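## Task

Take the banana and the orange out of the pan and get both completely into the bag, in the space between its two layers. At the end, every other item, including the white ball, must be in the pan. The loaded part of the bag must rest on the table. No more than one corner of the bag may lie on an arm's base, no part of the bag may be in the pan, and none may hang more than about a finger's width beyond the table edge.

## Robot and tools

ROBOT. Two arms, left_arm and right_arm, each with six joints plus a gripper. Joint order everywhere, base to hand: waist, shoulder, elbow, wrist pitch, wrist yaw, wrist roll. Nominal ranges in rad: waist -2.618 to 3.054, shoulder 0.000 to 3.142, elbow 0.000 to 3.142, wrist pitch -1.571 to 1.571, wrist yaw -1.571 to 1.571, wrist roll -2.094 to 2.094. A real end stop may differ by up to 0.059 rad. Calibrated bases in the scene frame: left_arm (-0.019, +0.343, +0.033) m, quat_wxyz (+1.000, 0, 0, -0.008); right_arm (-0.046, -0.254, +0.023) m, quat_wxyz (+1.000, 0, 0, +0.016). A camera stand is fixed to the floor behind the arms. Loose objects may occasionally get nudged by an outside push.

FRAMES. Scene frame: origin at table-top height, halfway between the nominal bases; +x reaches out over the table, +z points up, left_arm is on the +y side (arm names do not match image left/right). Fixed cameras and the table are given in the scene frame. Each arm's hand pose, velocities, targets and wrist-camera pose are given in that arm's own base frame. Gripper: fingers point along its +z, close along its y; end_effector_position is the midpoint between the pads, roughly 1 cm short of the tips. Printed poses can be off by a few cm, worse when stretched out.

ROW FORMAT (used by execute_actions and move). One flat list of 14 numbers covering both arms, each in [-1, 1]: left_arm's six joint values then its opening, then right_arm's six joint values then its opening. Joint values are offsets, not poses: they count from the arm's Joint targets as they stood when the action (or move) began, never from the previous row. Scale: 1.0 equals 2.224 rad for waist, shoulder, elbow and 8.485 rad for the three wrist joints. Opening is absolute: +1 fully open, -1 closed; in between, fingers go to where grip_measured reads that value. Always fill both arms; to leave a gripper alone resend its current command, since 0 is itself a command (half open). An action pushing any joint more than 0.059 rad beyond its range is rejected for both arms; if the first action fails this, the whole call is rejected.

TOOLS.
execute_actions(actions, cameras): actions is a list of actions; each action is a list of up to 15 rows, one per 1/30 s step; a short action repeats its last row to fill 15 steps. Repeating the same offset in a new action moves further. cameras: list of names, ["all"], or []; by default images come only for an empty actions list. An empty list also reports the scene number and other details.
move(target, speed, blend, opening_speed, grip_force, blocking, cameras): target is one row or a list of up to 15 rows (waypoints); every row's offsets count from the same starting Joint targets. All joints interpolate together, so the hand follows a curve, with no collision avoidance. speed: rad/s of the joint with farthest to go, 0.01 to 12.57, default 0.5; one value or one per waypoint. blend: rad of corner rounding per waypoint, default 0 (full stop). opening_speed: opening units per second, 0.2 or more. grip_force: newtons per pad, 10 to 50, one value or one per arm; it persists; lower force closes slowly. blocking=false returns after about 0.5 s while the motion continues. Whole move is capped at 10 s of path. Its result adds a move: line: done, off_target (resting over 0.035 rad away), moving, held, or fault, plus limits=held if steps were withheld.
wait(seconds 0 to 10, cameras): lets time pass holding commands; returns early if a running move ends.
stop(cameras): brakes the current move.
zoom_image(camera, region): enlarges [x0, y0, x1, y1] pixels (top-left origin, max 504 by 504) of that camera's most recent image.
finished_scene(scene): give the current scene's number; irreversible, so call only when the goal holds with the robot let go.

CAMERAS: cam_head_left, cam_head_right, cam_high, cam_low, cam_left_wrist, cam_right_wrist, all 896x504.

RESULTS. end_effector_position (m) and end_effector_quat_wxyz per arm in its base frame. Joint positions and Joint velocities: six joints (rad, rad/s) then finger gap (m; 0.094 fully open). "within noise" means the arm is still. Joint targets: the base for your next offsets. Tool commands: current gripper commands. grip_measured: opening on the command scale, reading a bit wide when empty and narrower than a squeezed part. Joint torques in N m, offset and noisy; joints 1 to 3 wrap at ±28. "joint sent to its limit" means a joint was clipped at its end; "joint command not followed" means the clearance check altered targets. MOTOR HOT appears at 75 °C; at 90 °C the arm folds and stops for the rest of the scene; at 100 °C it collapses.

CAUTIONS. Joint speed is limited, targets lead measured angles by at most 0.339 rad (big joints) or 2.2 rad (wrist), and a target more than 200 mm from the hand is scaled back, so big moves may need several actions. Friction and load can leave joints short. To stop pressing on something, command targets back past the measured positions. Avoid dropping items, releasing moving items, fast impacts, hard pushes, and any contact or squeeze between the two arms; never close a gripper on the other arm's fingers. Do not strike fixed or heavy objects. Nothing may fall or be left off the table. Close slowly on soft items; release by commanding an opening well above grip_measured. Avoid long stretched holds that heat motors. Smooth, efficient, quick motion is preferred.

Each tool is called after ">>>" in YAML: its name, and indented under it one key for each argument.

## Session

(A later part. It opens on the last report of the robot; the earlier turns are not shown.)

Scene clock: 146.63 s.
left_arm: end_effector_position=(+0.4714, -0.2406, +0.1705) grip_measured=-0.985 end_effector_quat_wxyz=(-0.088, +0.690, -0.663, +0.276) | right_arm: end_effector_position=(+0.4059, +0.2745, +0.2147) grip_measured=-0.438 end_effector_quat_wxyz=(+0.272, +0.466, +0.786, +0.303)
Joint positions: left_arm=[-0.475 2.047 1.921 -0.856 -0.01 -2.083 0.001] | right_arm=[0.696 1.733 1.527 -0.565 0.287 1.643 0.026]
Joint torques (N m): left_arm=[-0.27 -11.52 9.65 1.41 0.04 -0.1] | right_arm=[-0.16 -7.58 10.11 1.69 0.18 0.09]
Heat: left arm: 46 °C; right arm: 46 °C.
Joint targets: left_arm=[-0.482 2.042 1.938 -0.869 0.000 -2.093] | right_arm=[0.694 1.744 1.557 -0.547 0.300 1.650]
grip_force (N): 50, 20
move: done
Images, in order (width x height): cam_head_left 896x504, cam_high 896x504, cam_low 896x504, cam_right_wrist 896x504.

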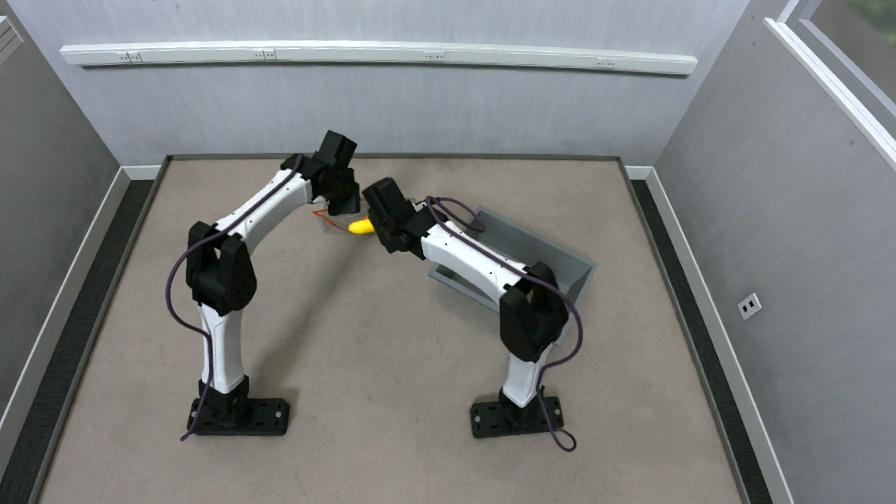

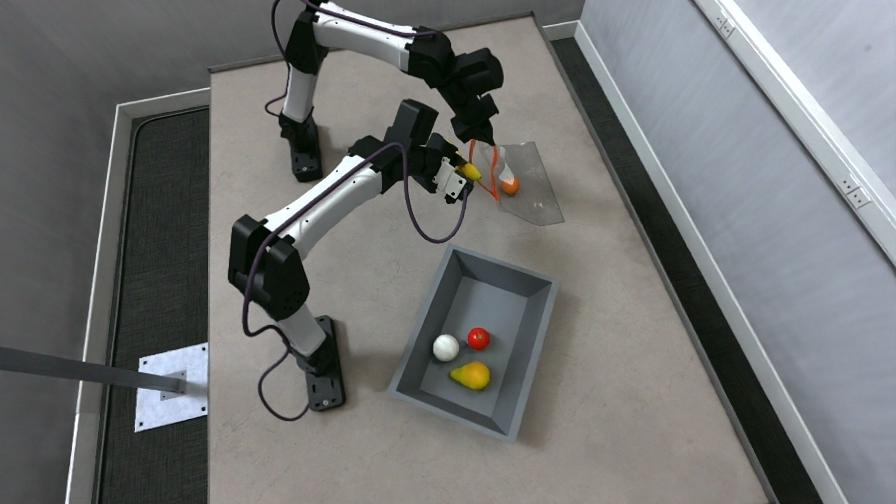

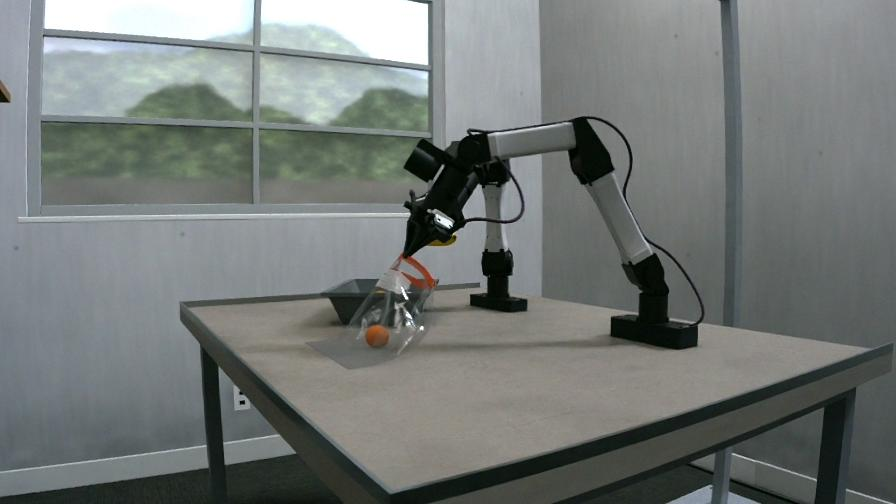

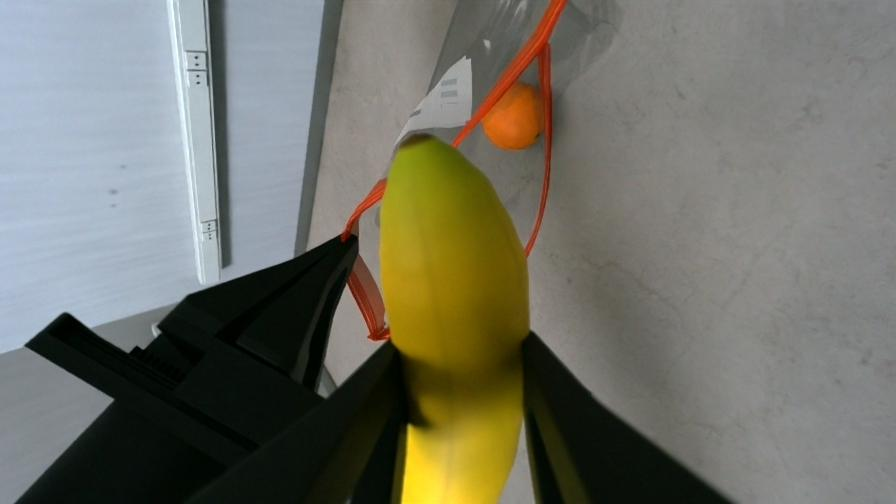

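>>> move:
  target:
    - [0,0,0,0,0,0,-1,-0.1097,-0.1322,-0.2055,0.1057,-0.0354,-0.2121,-0.65]
    - [0,0,0,0,0,0,-1,-0.0661,0.0238,-0.251,0.1609,-0.0354,-0.2121,-0.65]
  blend: [0.1,0]
  speed: 0.8
  cameras: ["cam_right_wrist","cam_low","cam_head_left","cam_left_wrist"]

>>> zoom_image:
  camera: "cam_low"
  region: [320, 210, 500, 370]

>>> zoom_image:
  camera: "cam_head_left"
  region: [300, 180, 500, 300]

Scene clock: 153.27 s.
left_arm: end_effector_position=(+0.4714, -0.2406, +0.1705) grip_measured=-0.985 end_effector_quat_wxyz=(-0.088, +0.690, -0.663, +0.276) | right_arm: end_effector_position=(+0.4635, +0.2780, +0.2348) grip_measured=-0.438 end_effector_quat_wxyz=(+0.691, -0.236, +0.670, +0.138)
Joint positions: left_arm=[-0.475 2.047 1.921 -0.856 -0.01 -2.083 0.001] | right_arm=[0.543 1.796 0.995 0.793 0.007 -0.142 0.026]
Joint torques (N m): left_arm=[-0.32 -11.55 9.66 1.4 0.03 -0.11] | right_arm=[0.4 -8.53 7.17 2.23 -0.1 -0.03]
Heat: left arm: 45 °C; right arm: 46 °C.
Joint targets: left_arm=[-0.482 2.042 1.938 -0.869 0.000 -2.093] | right_arm=[0.546 1.797 0.999 0.818 -0.001 -0.149]
grip_force (N): 50, 20
move: done
Images, in order (width x height): cam_head_left 896x504, cam_low 896x504, cam_left_wrist 896x504, cam_right_wrist 896x504.

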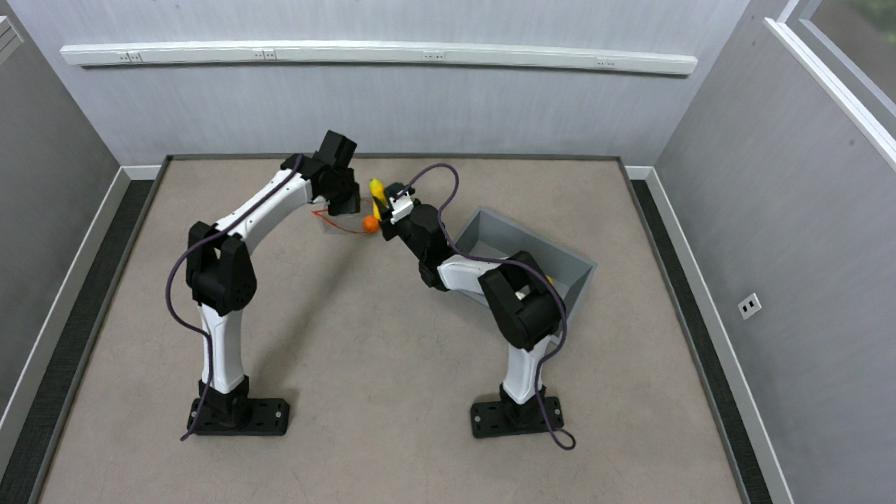

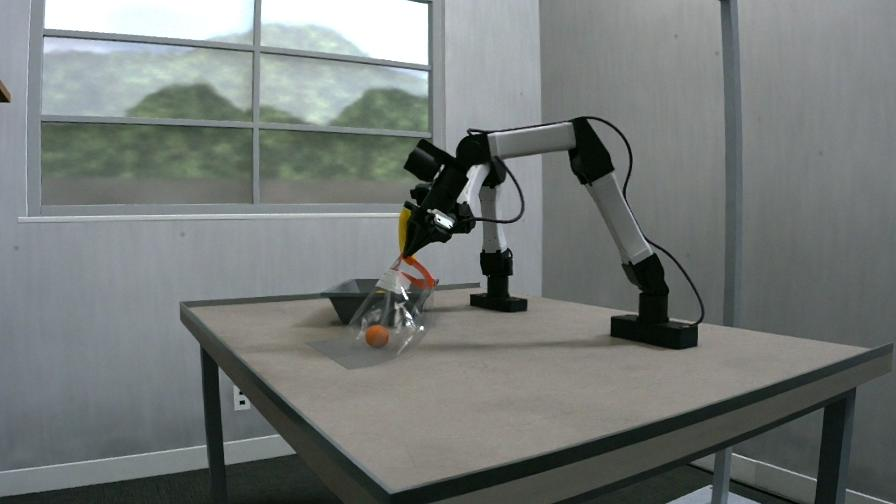

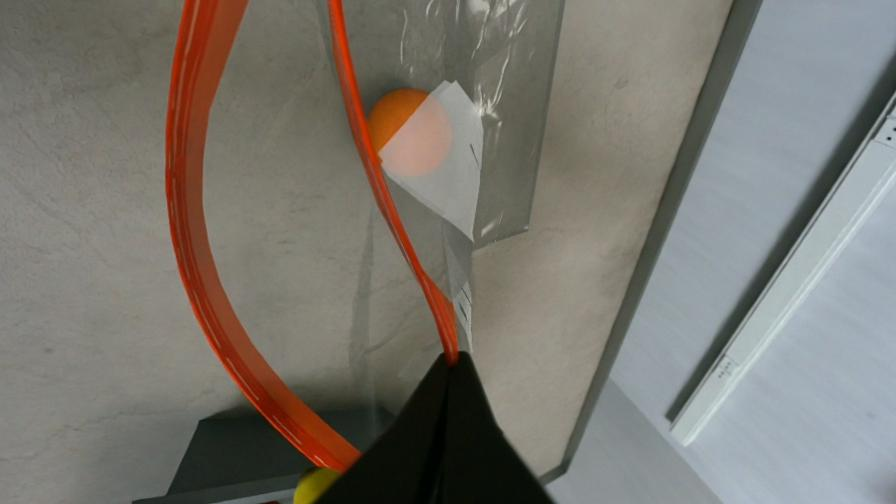

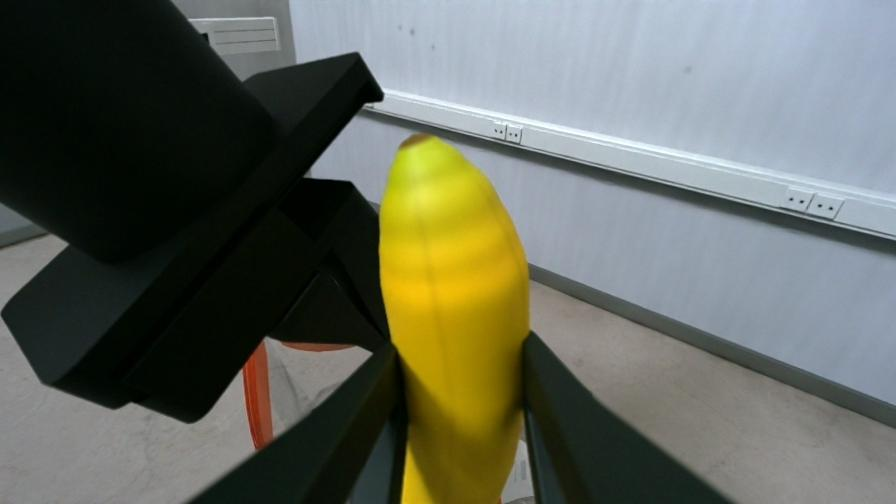

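Scaled by 2.800 from the camera's 896x504 image, which has a finer 1280x720 frame.

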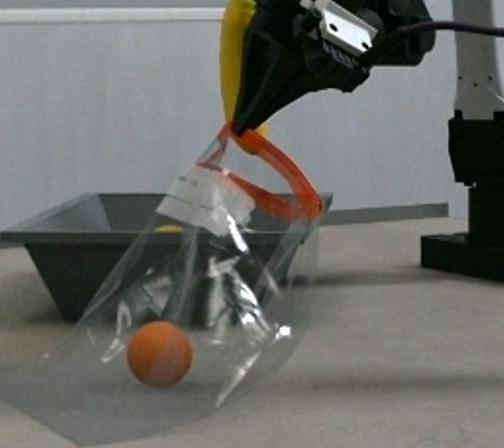

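Scaled by 2.520 from the camera's 896x504 image, which has a finer 1280x720 frame.

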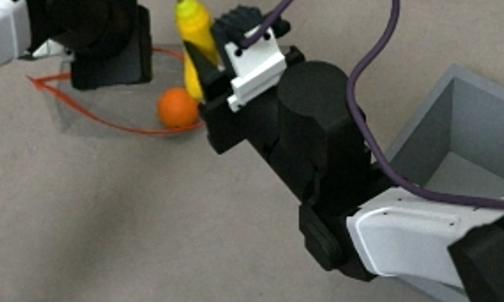

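>>> move:
  target: [0,0,0,0,0,0,-1,-0.014,0.0524,-0.05,0.05,0,0.0352,-0.65]
  speed: 0.5
  cameras: ["cam_right_wrist","cam_low","cam_head_left","cam_left_wrist","cam_high"]

>>> zoom_image:
  camera: "cam_low"
  region: [320, 210, 500, 370]

>>> zoom_image:
  camera: "cam_high"
  region: [420, 100, 580, 240]

Scene clock: 155.93 s.
left_arm: end_effector_position=(+0.4714, -0.2406, +0.1705) grip_measured=-0.985 end_effector_quat_wxyz=(-0.088, +0.690, -0.663, +0.276) | right_arm: end_effector_position=(+0.4596, +0.2629, +0.2368) grip_measured=-0.438 end_effector_quat_wxyz=(+0.734, -0.117, +0.621, +0.250)
Joint positions: left_arm=[-0.475 2.047 1.921 -0.856 -0.01 -2.083 0.001] | right_arm=[0.522 1.904 0.889 1.218 0.007 0.141 0.026]
Joint torques (N m): left_arm=[-0.31 -11.54 9.66 1.4 0.04 -0.11] | right_arm=[-0.59 -7.88 5.82 2.06 -0.1 0.15]
Heat: left arm: 45 °C; right arm: 45 °C.
Joint targets: left_arm=[-0.482 2.042 1.938 -0.869 0.000 -2.093] | right_arm=[0.516 1.914 0.888 1.242 0.000 0.149]
grip_force (N): 50, 20
move: done
Images, in order (width x height): cam_head_left 896x504, cam_high 896x504, cam_low 896x504, cam_left_wrist 896x504, cam_right_wrist 896x504.

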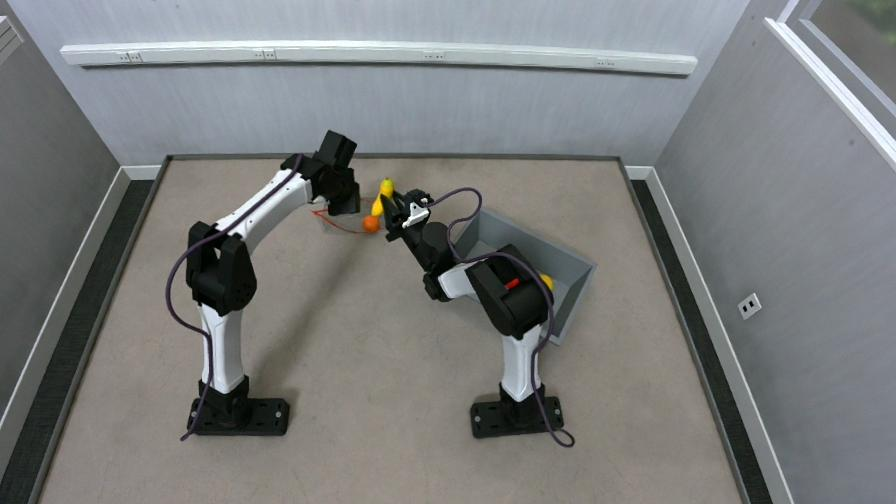

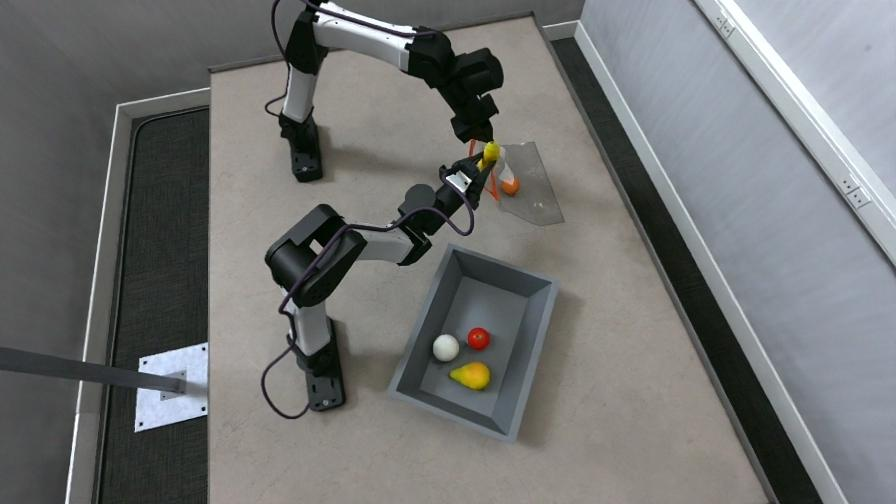

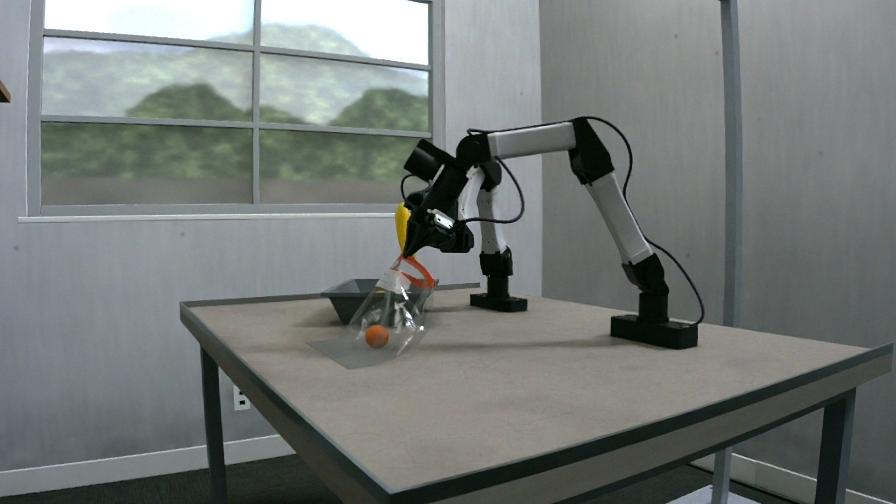

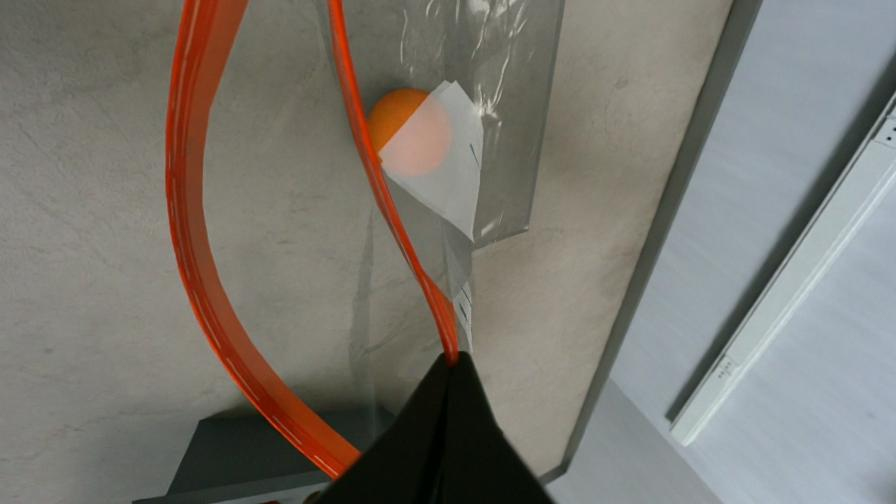

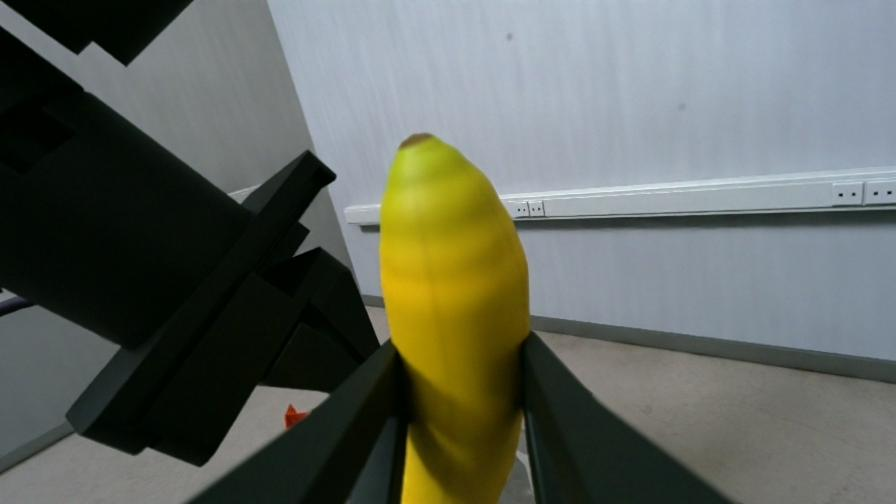

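Scaled by 2.800 from the camera's 896x504 image, which has a finer 1280x720 frame.

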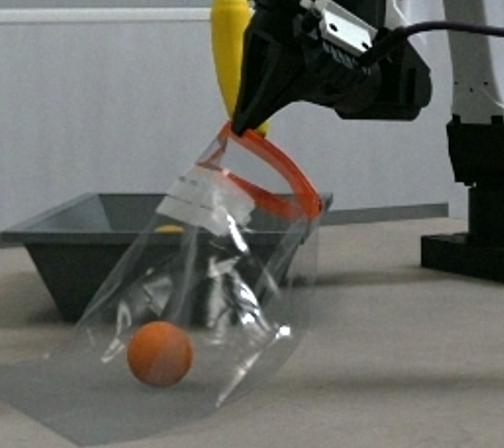

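Scaled by 3.150 from the camera's 896x504 image, which has a finer 1280x720 frame.

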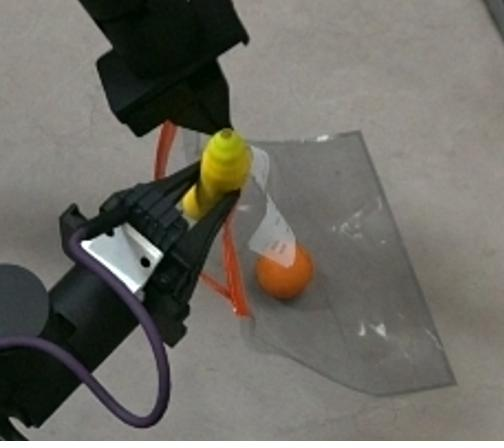

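>>> move:
  target: [0,0,0,0,0,0,-1,0.005,0.1219,-0.008,0.0318,0,0,-0.65]
  speed: 0.3
  cameras: ["cam_right_wrist","cam_low","cam_head_left","cam_left_wrist","cam_high"]

>>> zoom_image:
  camera: "cam_low"
  region: [340, 210, 480, 340]

>>> zoom_image:
  camera: "cam_high"
  region: [420, 100, 580, 240]

>>> zoom_image:
  camera: "cam_head_left"
  region: [300, 180, 440, 280]

Scene clock: 158.27 s.
left_arm: end_effector_position=(+0.4714, -0.2406, +0.1705) grip_measured=-0.985 end_effector_quat_wxyz=(-0.088, +0.690, -0.663, +0.276) | right_arm: end_effector_position=(+0.4655, +0.2663, +0.1547) grip_measured=-0.438 end_effector_quat_wxyz=(+0.727, -0.118, +0.629, +0.248)
Joint positions: left_arm=[-0.475 2.047 1.921 -0.856 -0.01 -2.083 0.001] | right_arm=[0.522 2.176 0.871 1.488 0.007 0.142 0.026]
Joint torques (N m): left_arm=[-0.28 -11.58 9.63 1.4 0.04 -0.1] | right_arm=[0.5 -8.91 4.57 2.11 -0.1 0.11]
Heat: left arm: 45 °C; right arm: 45 °C.
Joint targets: left_arm=[-0.482 2.042 1.938 -0.869 0.000 -2.093] | right_arm=[0.527 2.185 0.870 1.512 0.000 0.149]
grip_force (N): 50, 20
move: done
Images, in order (width x height): cam_head_left 896x504, cam_high 896x504, cam_low 896x504, cam_left_wrist 896x504, cam_right_wrist 896x504.

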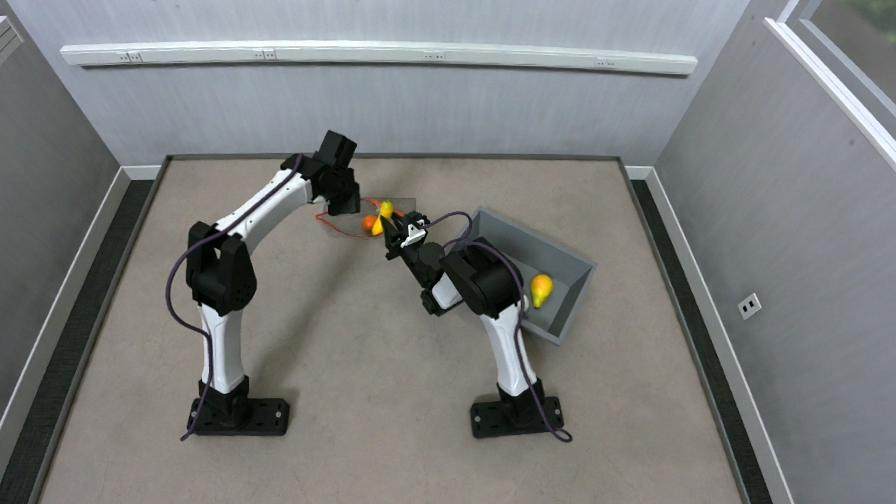

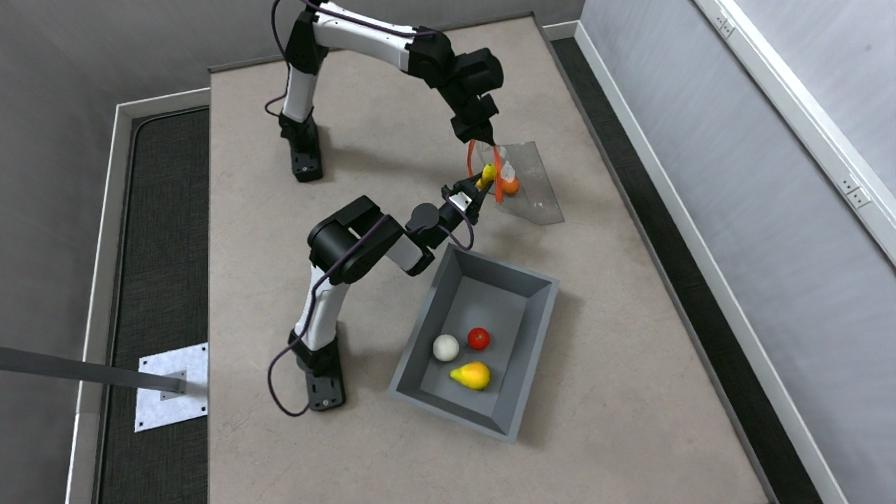

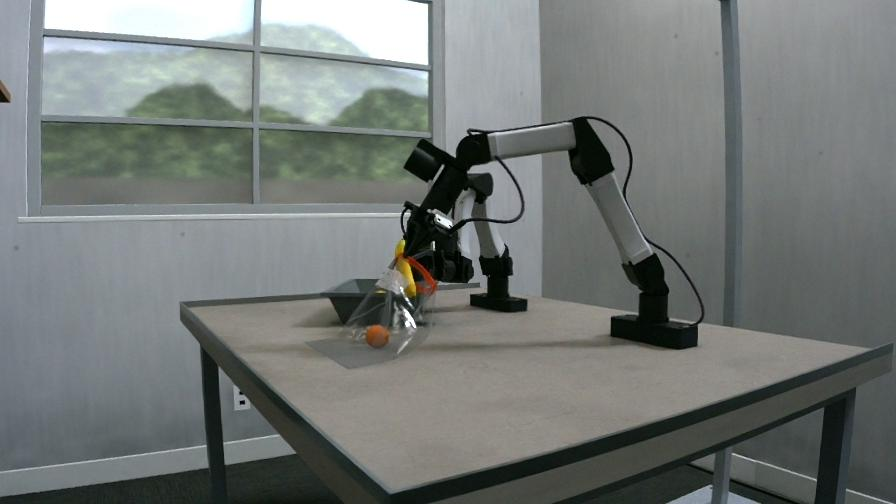

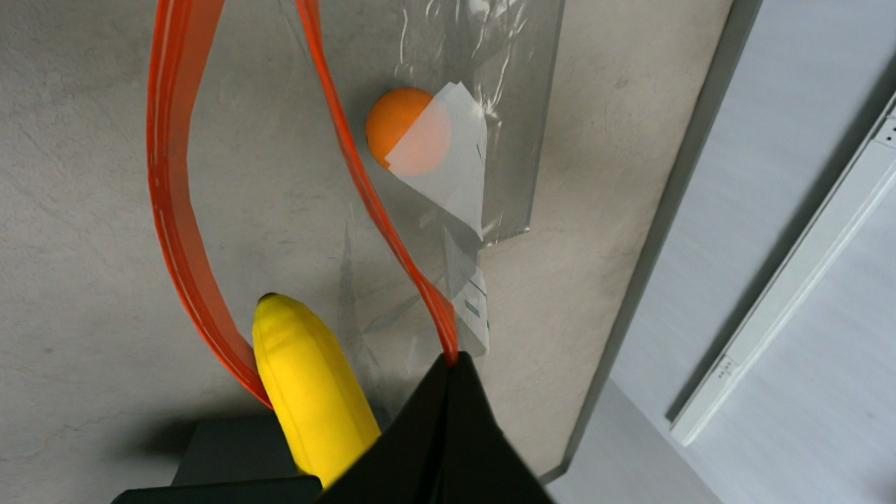

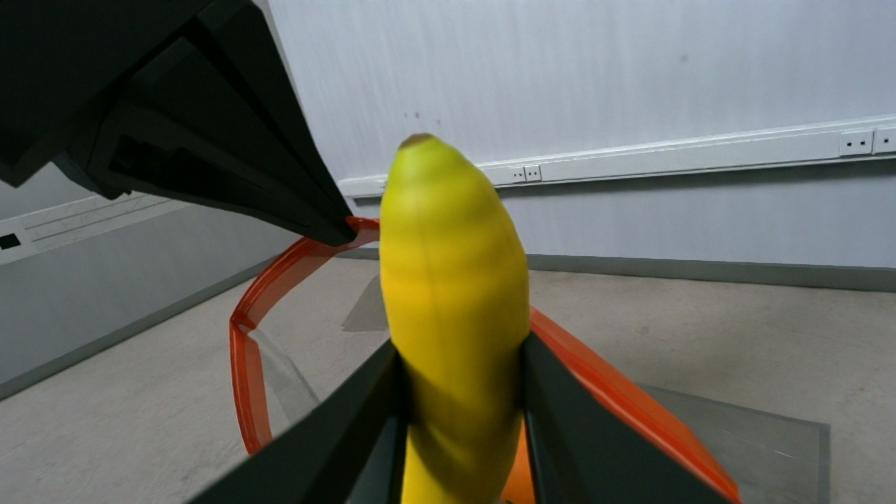

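Scaled by 3.600 from the camera's 896x504 image, which has a finer 1280x720 frame.

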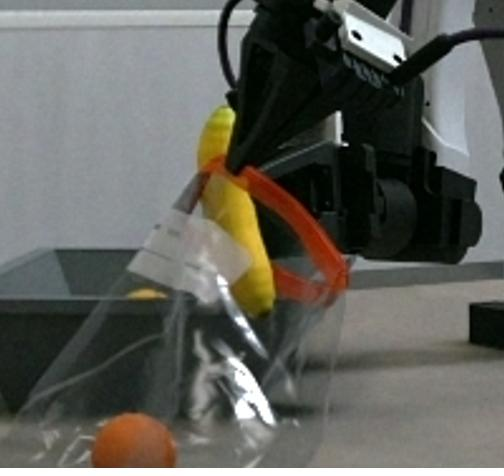

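Scaled by 3.150 from the camera's 896x504 image, which has a finer 1280x720 frame.

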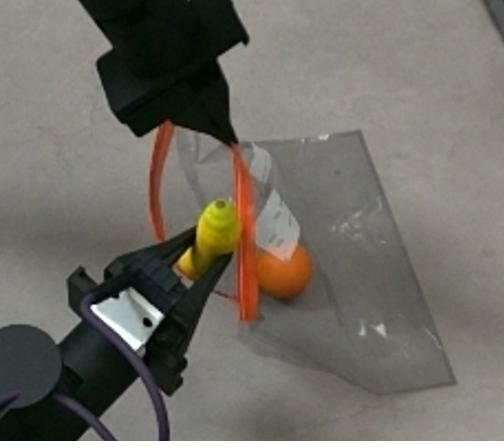

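Scaled by 3.600 from the camera's 896x504 image, which has a finer 1280x720 frame.

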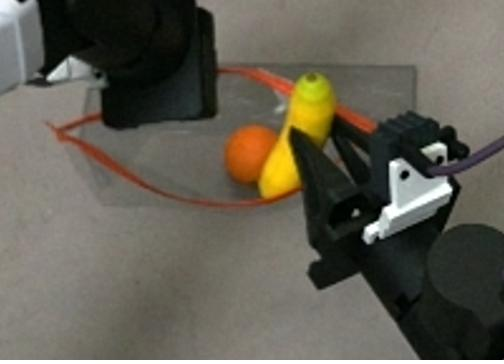

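>>> move:
  target:
    - [0,0,0,0,0,0,-1,0.001,0.0175,0.031,-0.0138,0,0,-0.65]
    - [0,0,0,0,0,0,-1,0.001,0.0175,0.031,-0.0138,0,0,-0.1]
  speed: 0.25
  opening_speed: 0.5
  cameras: ["cam_right_wrist","cam_low","cam_head_left","cam_left_wrist"]

>>> zoom_image:
  camera: "cam_low"
  region: [320, 230, 480, 370]

>>> zoom_image:
  camera: "cam_head_left"
  region: [300, 180, 440, 280]

Scene clock: 161.83 s.
left_arm: end_effector_position=(+0.4714, -0.2406, +0.1705) grip_measured=-0.985 end_effector_quat_wxyz=(-0.088, +0.690, -0.663, +0.276) | right_arm: end_effector_position=(+0.4768, +0.2728, +0.1301) grip_measured=-0.101 end_effector_quat_wxyz=(+0.701, -0.124, +0.660, +0.239)
Joint positions: left_arm=[-0.475 2.047 1.921 -0.856 -0.01 -2.083 0.001] | right_arm=[0.522 2.21 0.917 1.39 0.007 0.142 0.042]
Joint torques (N m): left_arm=[-0.29 -11.56 9.62 1.4 0.03 -0.11] | right_arm=[0.69 -8.81 6.83 1.95 -0.1 0.11]
Heat: left arm: 45 °C; right arm: 45 °C.
Joint targets: left_arm=[-0.482 2.042 1.938 -0.869 0.000 -2.093] | right_arm=[0.529 2.224 0.939 1.395 0.000 0.149]
grip_force (N): 50, 20
move: done
Images, in order (width x height): cam_head_left 896x504, cam_low 896x504, cam_left_wrist 896x504, cam_right_wrist 896x504.

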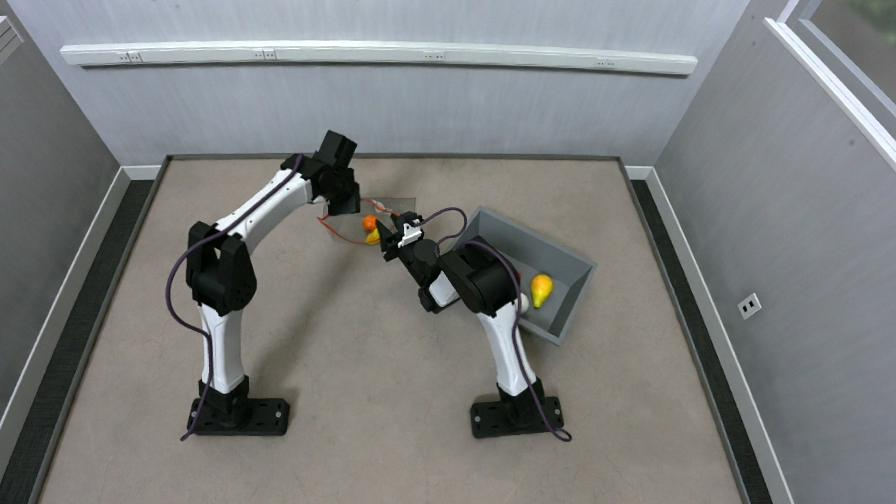

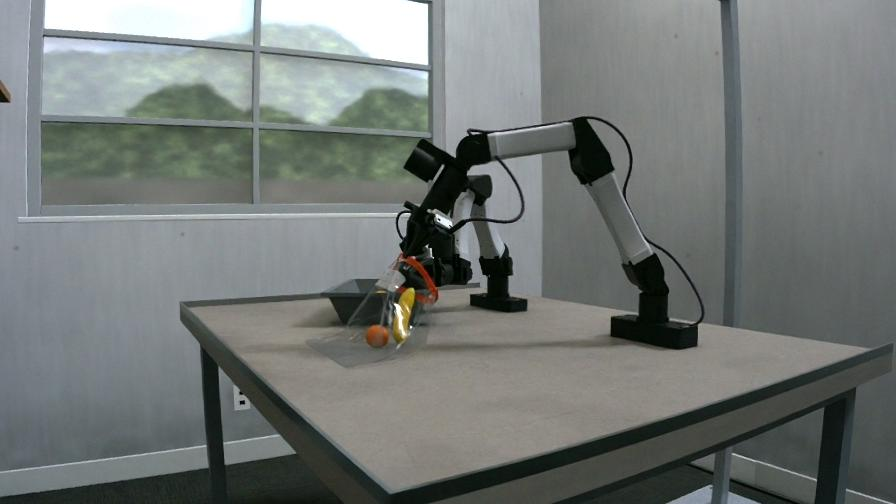

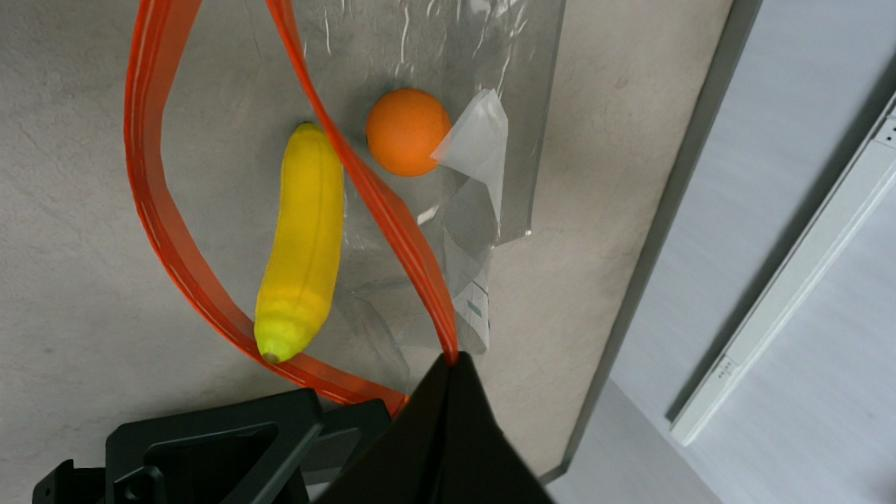

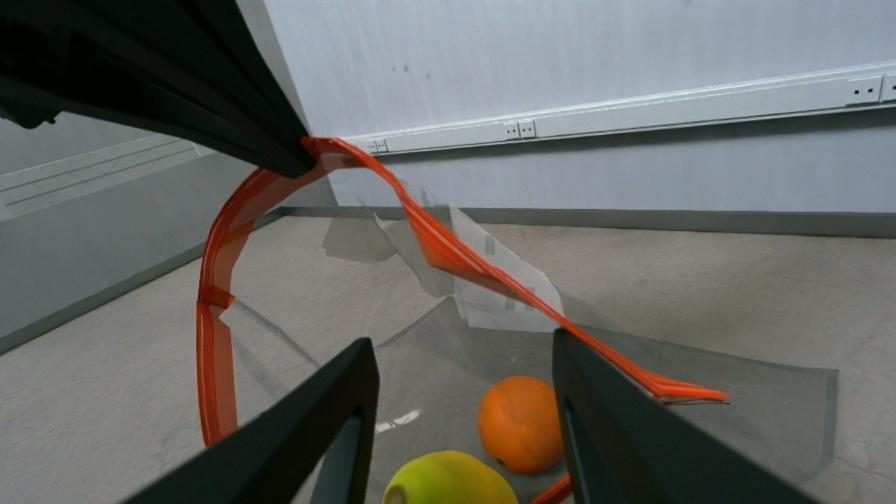

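Scaled by 3.150 from the camera's 896x504 image, which has a finer 1280x720 frame.

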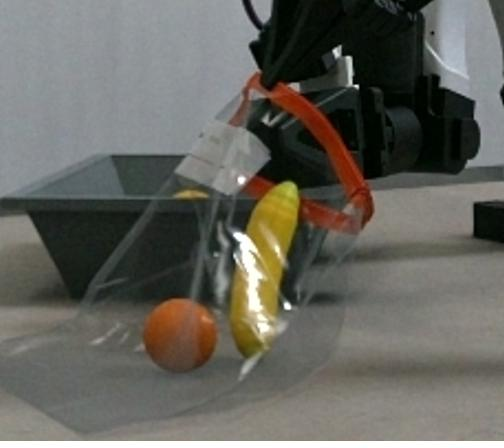

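Scaled by 3.600 from the camera's 896x504 image, which has a finer 1280x720 frame.

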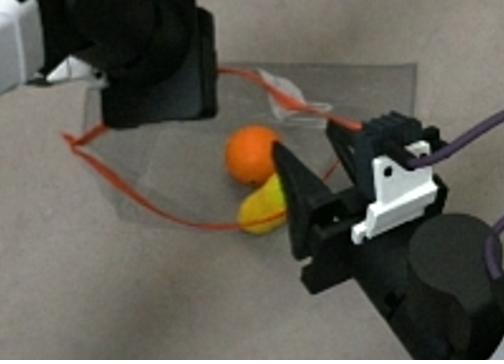

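>>> move:
  target:
    - [0,0,0,0,0,0,-1,0,-0.149,-0.023,-0.018,0,0,-0.1]
    - [0,0,0,0,0,0,-1,-0.103,-0.348,0.0724,-0.1232,0,0,-0.1]
    - [-0.003,-0.143,-0.1065,0.0271,0,0,-1,-0.103,-0.348,0.0724,-0.1232,0,0,-0.1]
  speed: [0.4,0.6,0.25]
  blend: [0.06,0.03,0]
  cameras: ["cam_right_wrist","cam_low","cam_head_left","cam_left_wrist"]

>>> zoom_image:
  camera: "cam_low"
  region: [320, 210, 480, 370]

>>> zoom_image:
  camera: "cam_head_left"
  region: [300, 180, 440, 280]

Scene clock: 166.70 s.
left_arm: end_effector_position=(+0.4493, -0.2323, +0.2674) grip_measured=-0.985 end_effector_quat_wxyz=(-0.126, +0.650, -0.627, +0.409) | right_arm: end_effector_position=(+0.4691, +0.1463, +0.3217) grip_measured=-0.101 end_effector_quat_wxyz=(+0.670, -0.057, +0.725, +0.150)
Joint positions: left_arm=[-0.48 1.75 1.714 -0.651 -0.01 -2.083 0.001] | right_arm=[0.305 1.475 1.074 0.345 0.006 0.142 0.042]
Joint torques (N m): left_arm=[-0.36 -10.85 7.01 2.14 0.05 -0.09] | right_arm=[-0.44 -8.85 10.13 2 -0.09 0.11]
Heat: left arm: 45 °C; right arm: 46 °C.
Joint targets: left_arm=[-0.488 1.725 1.701 -0.639 0.000 -2.093] | right_arm=[0.300 1.450 1.100 0.350 0.000 0.149]
grip_force (N): 50, 20
move: done
Images, in order (width x height): cam_head_left 896x504, cam_low 896x504, cam_left_wrist 896x504, cam_right_wrist 896x504.

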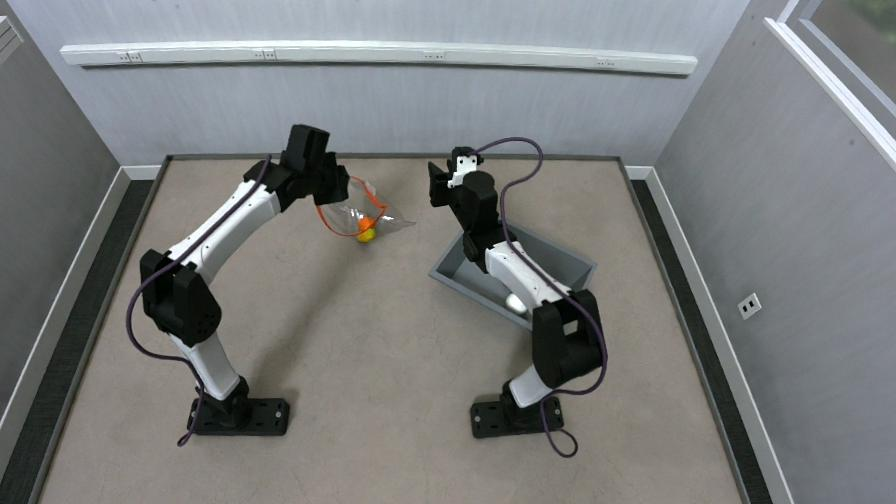

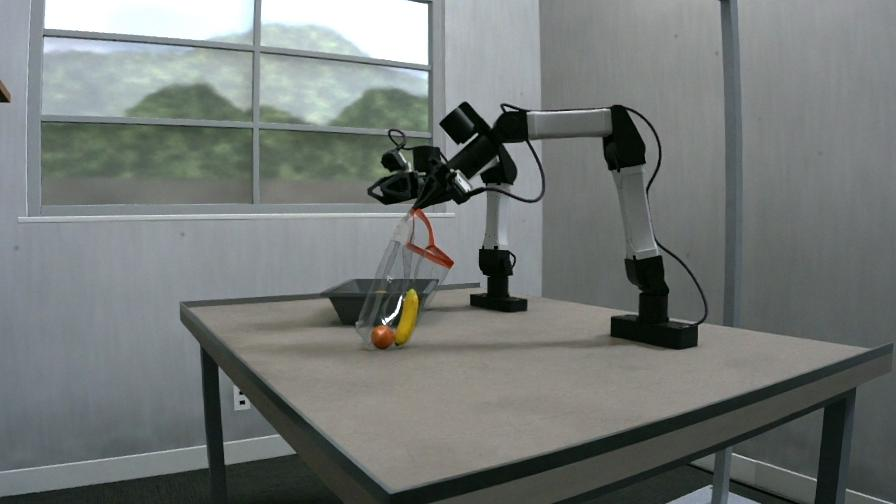

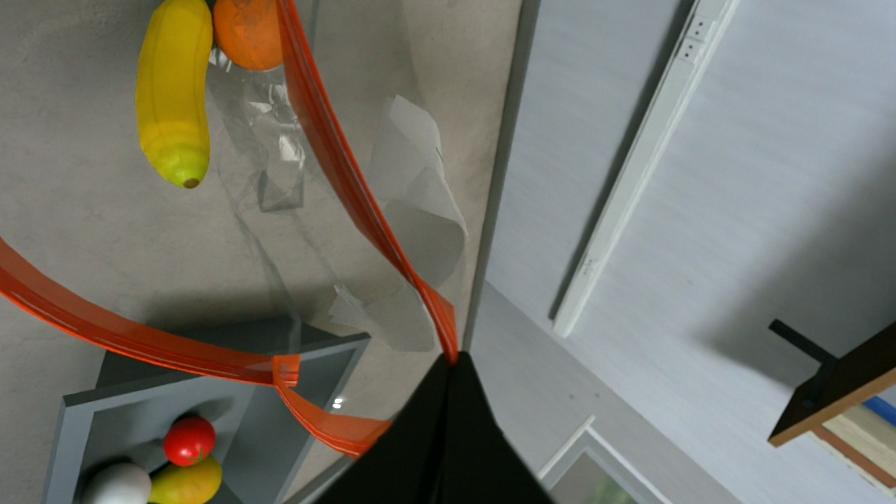

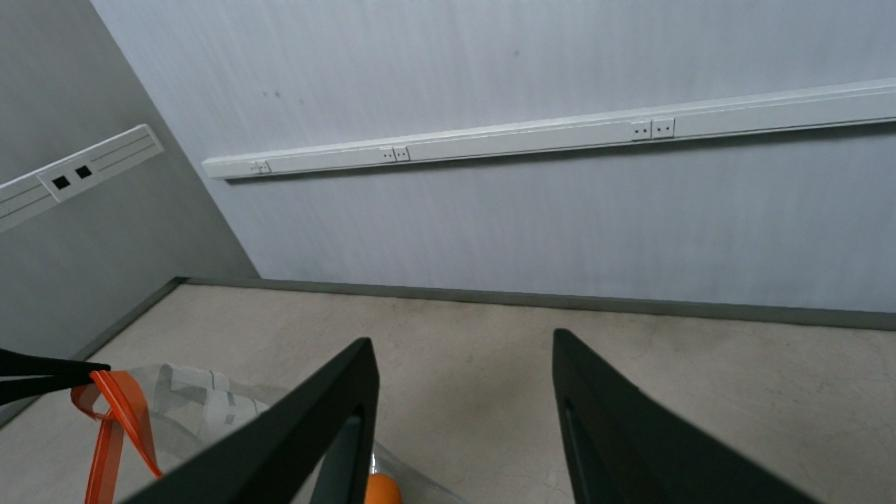

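Scaled by 3.150 from the camera's 896x504 image, which has a finer 1280x720 frame.

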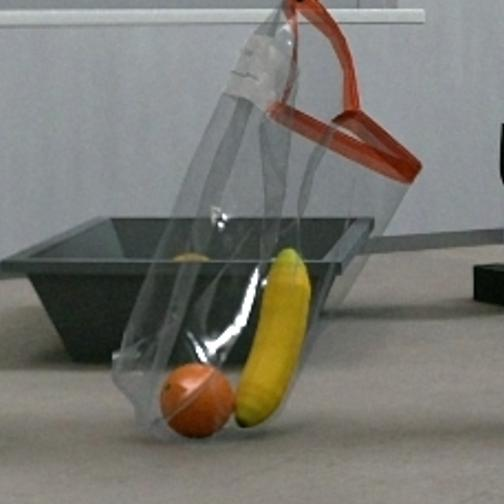

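Scaled by 3.600 from the camera's 896x504 image, which has a finer 1280x720 frame.

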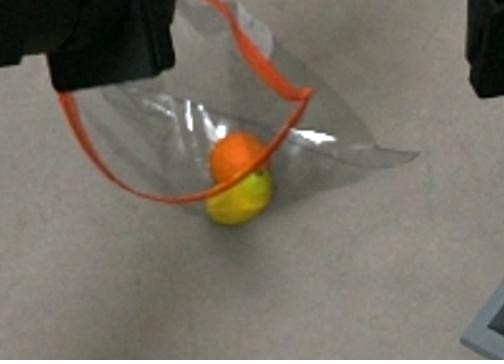

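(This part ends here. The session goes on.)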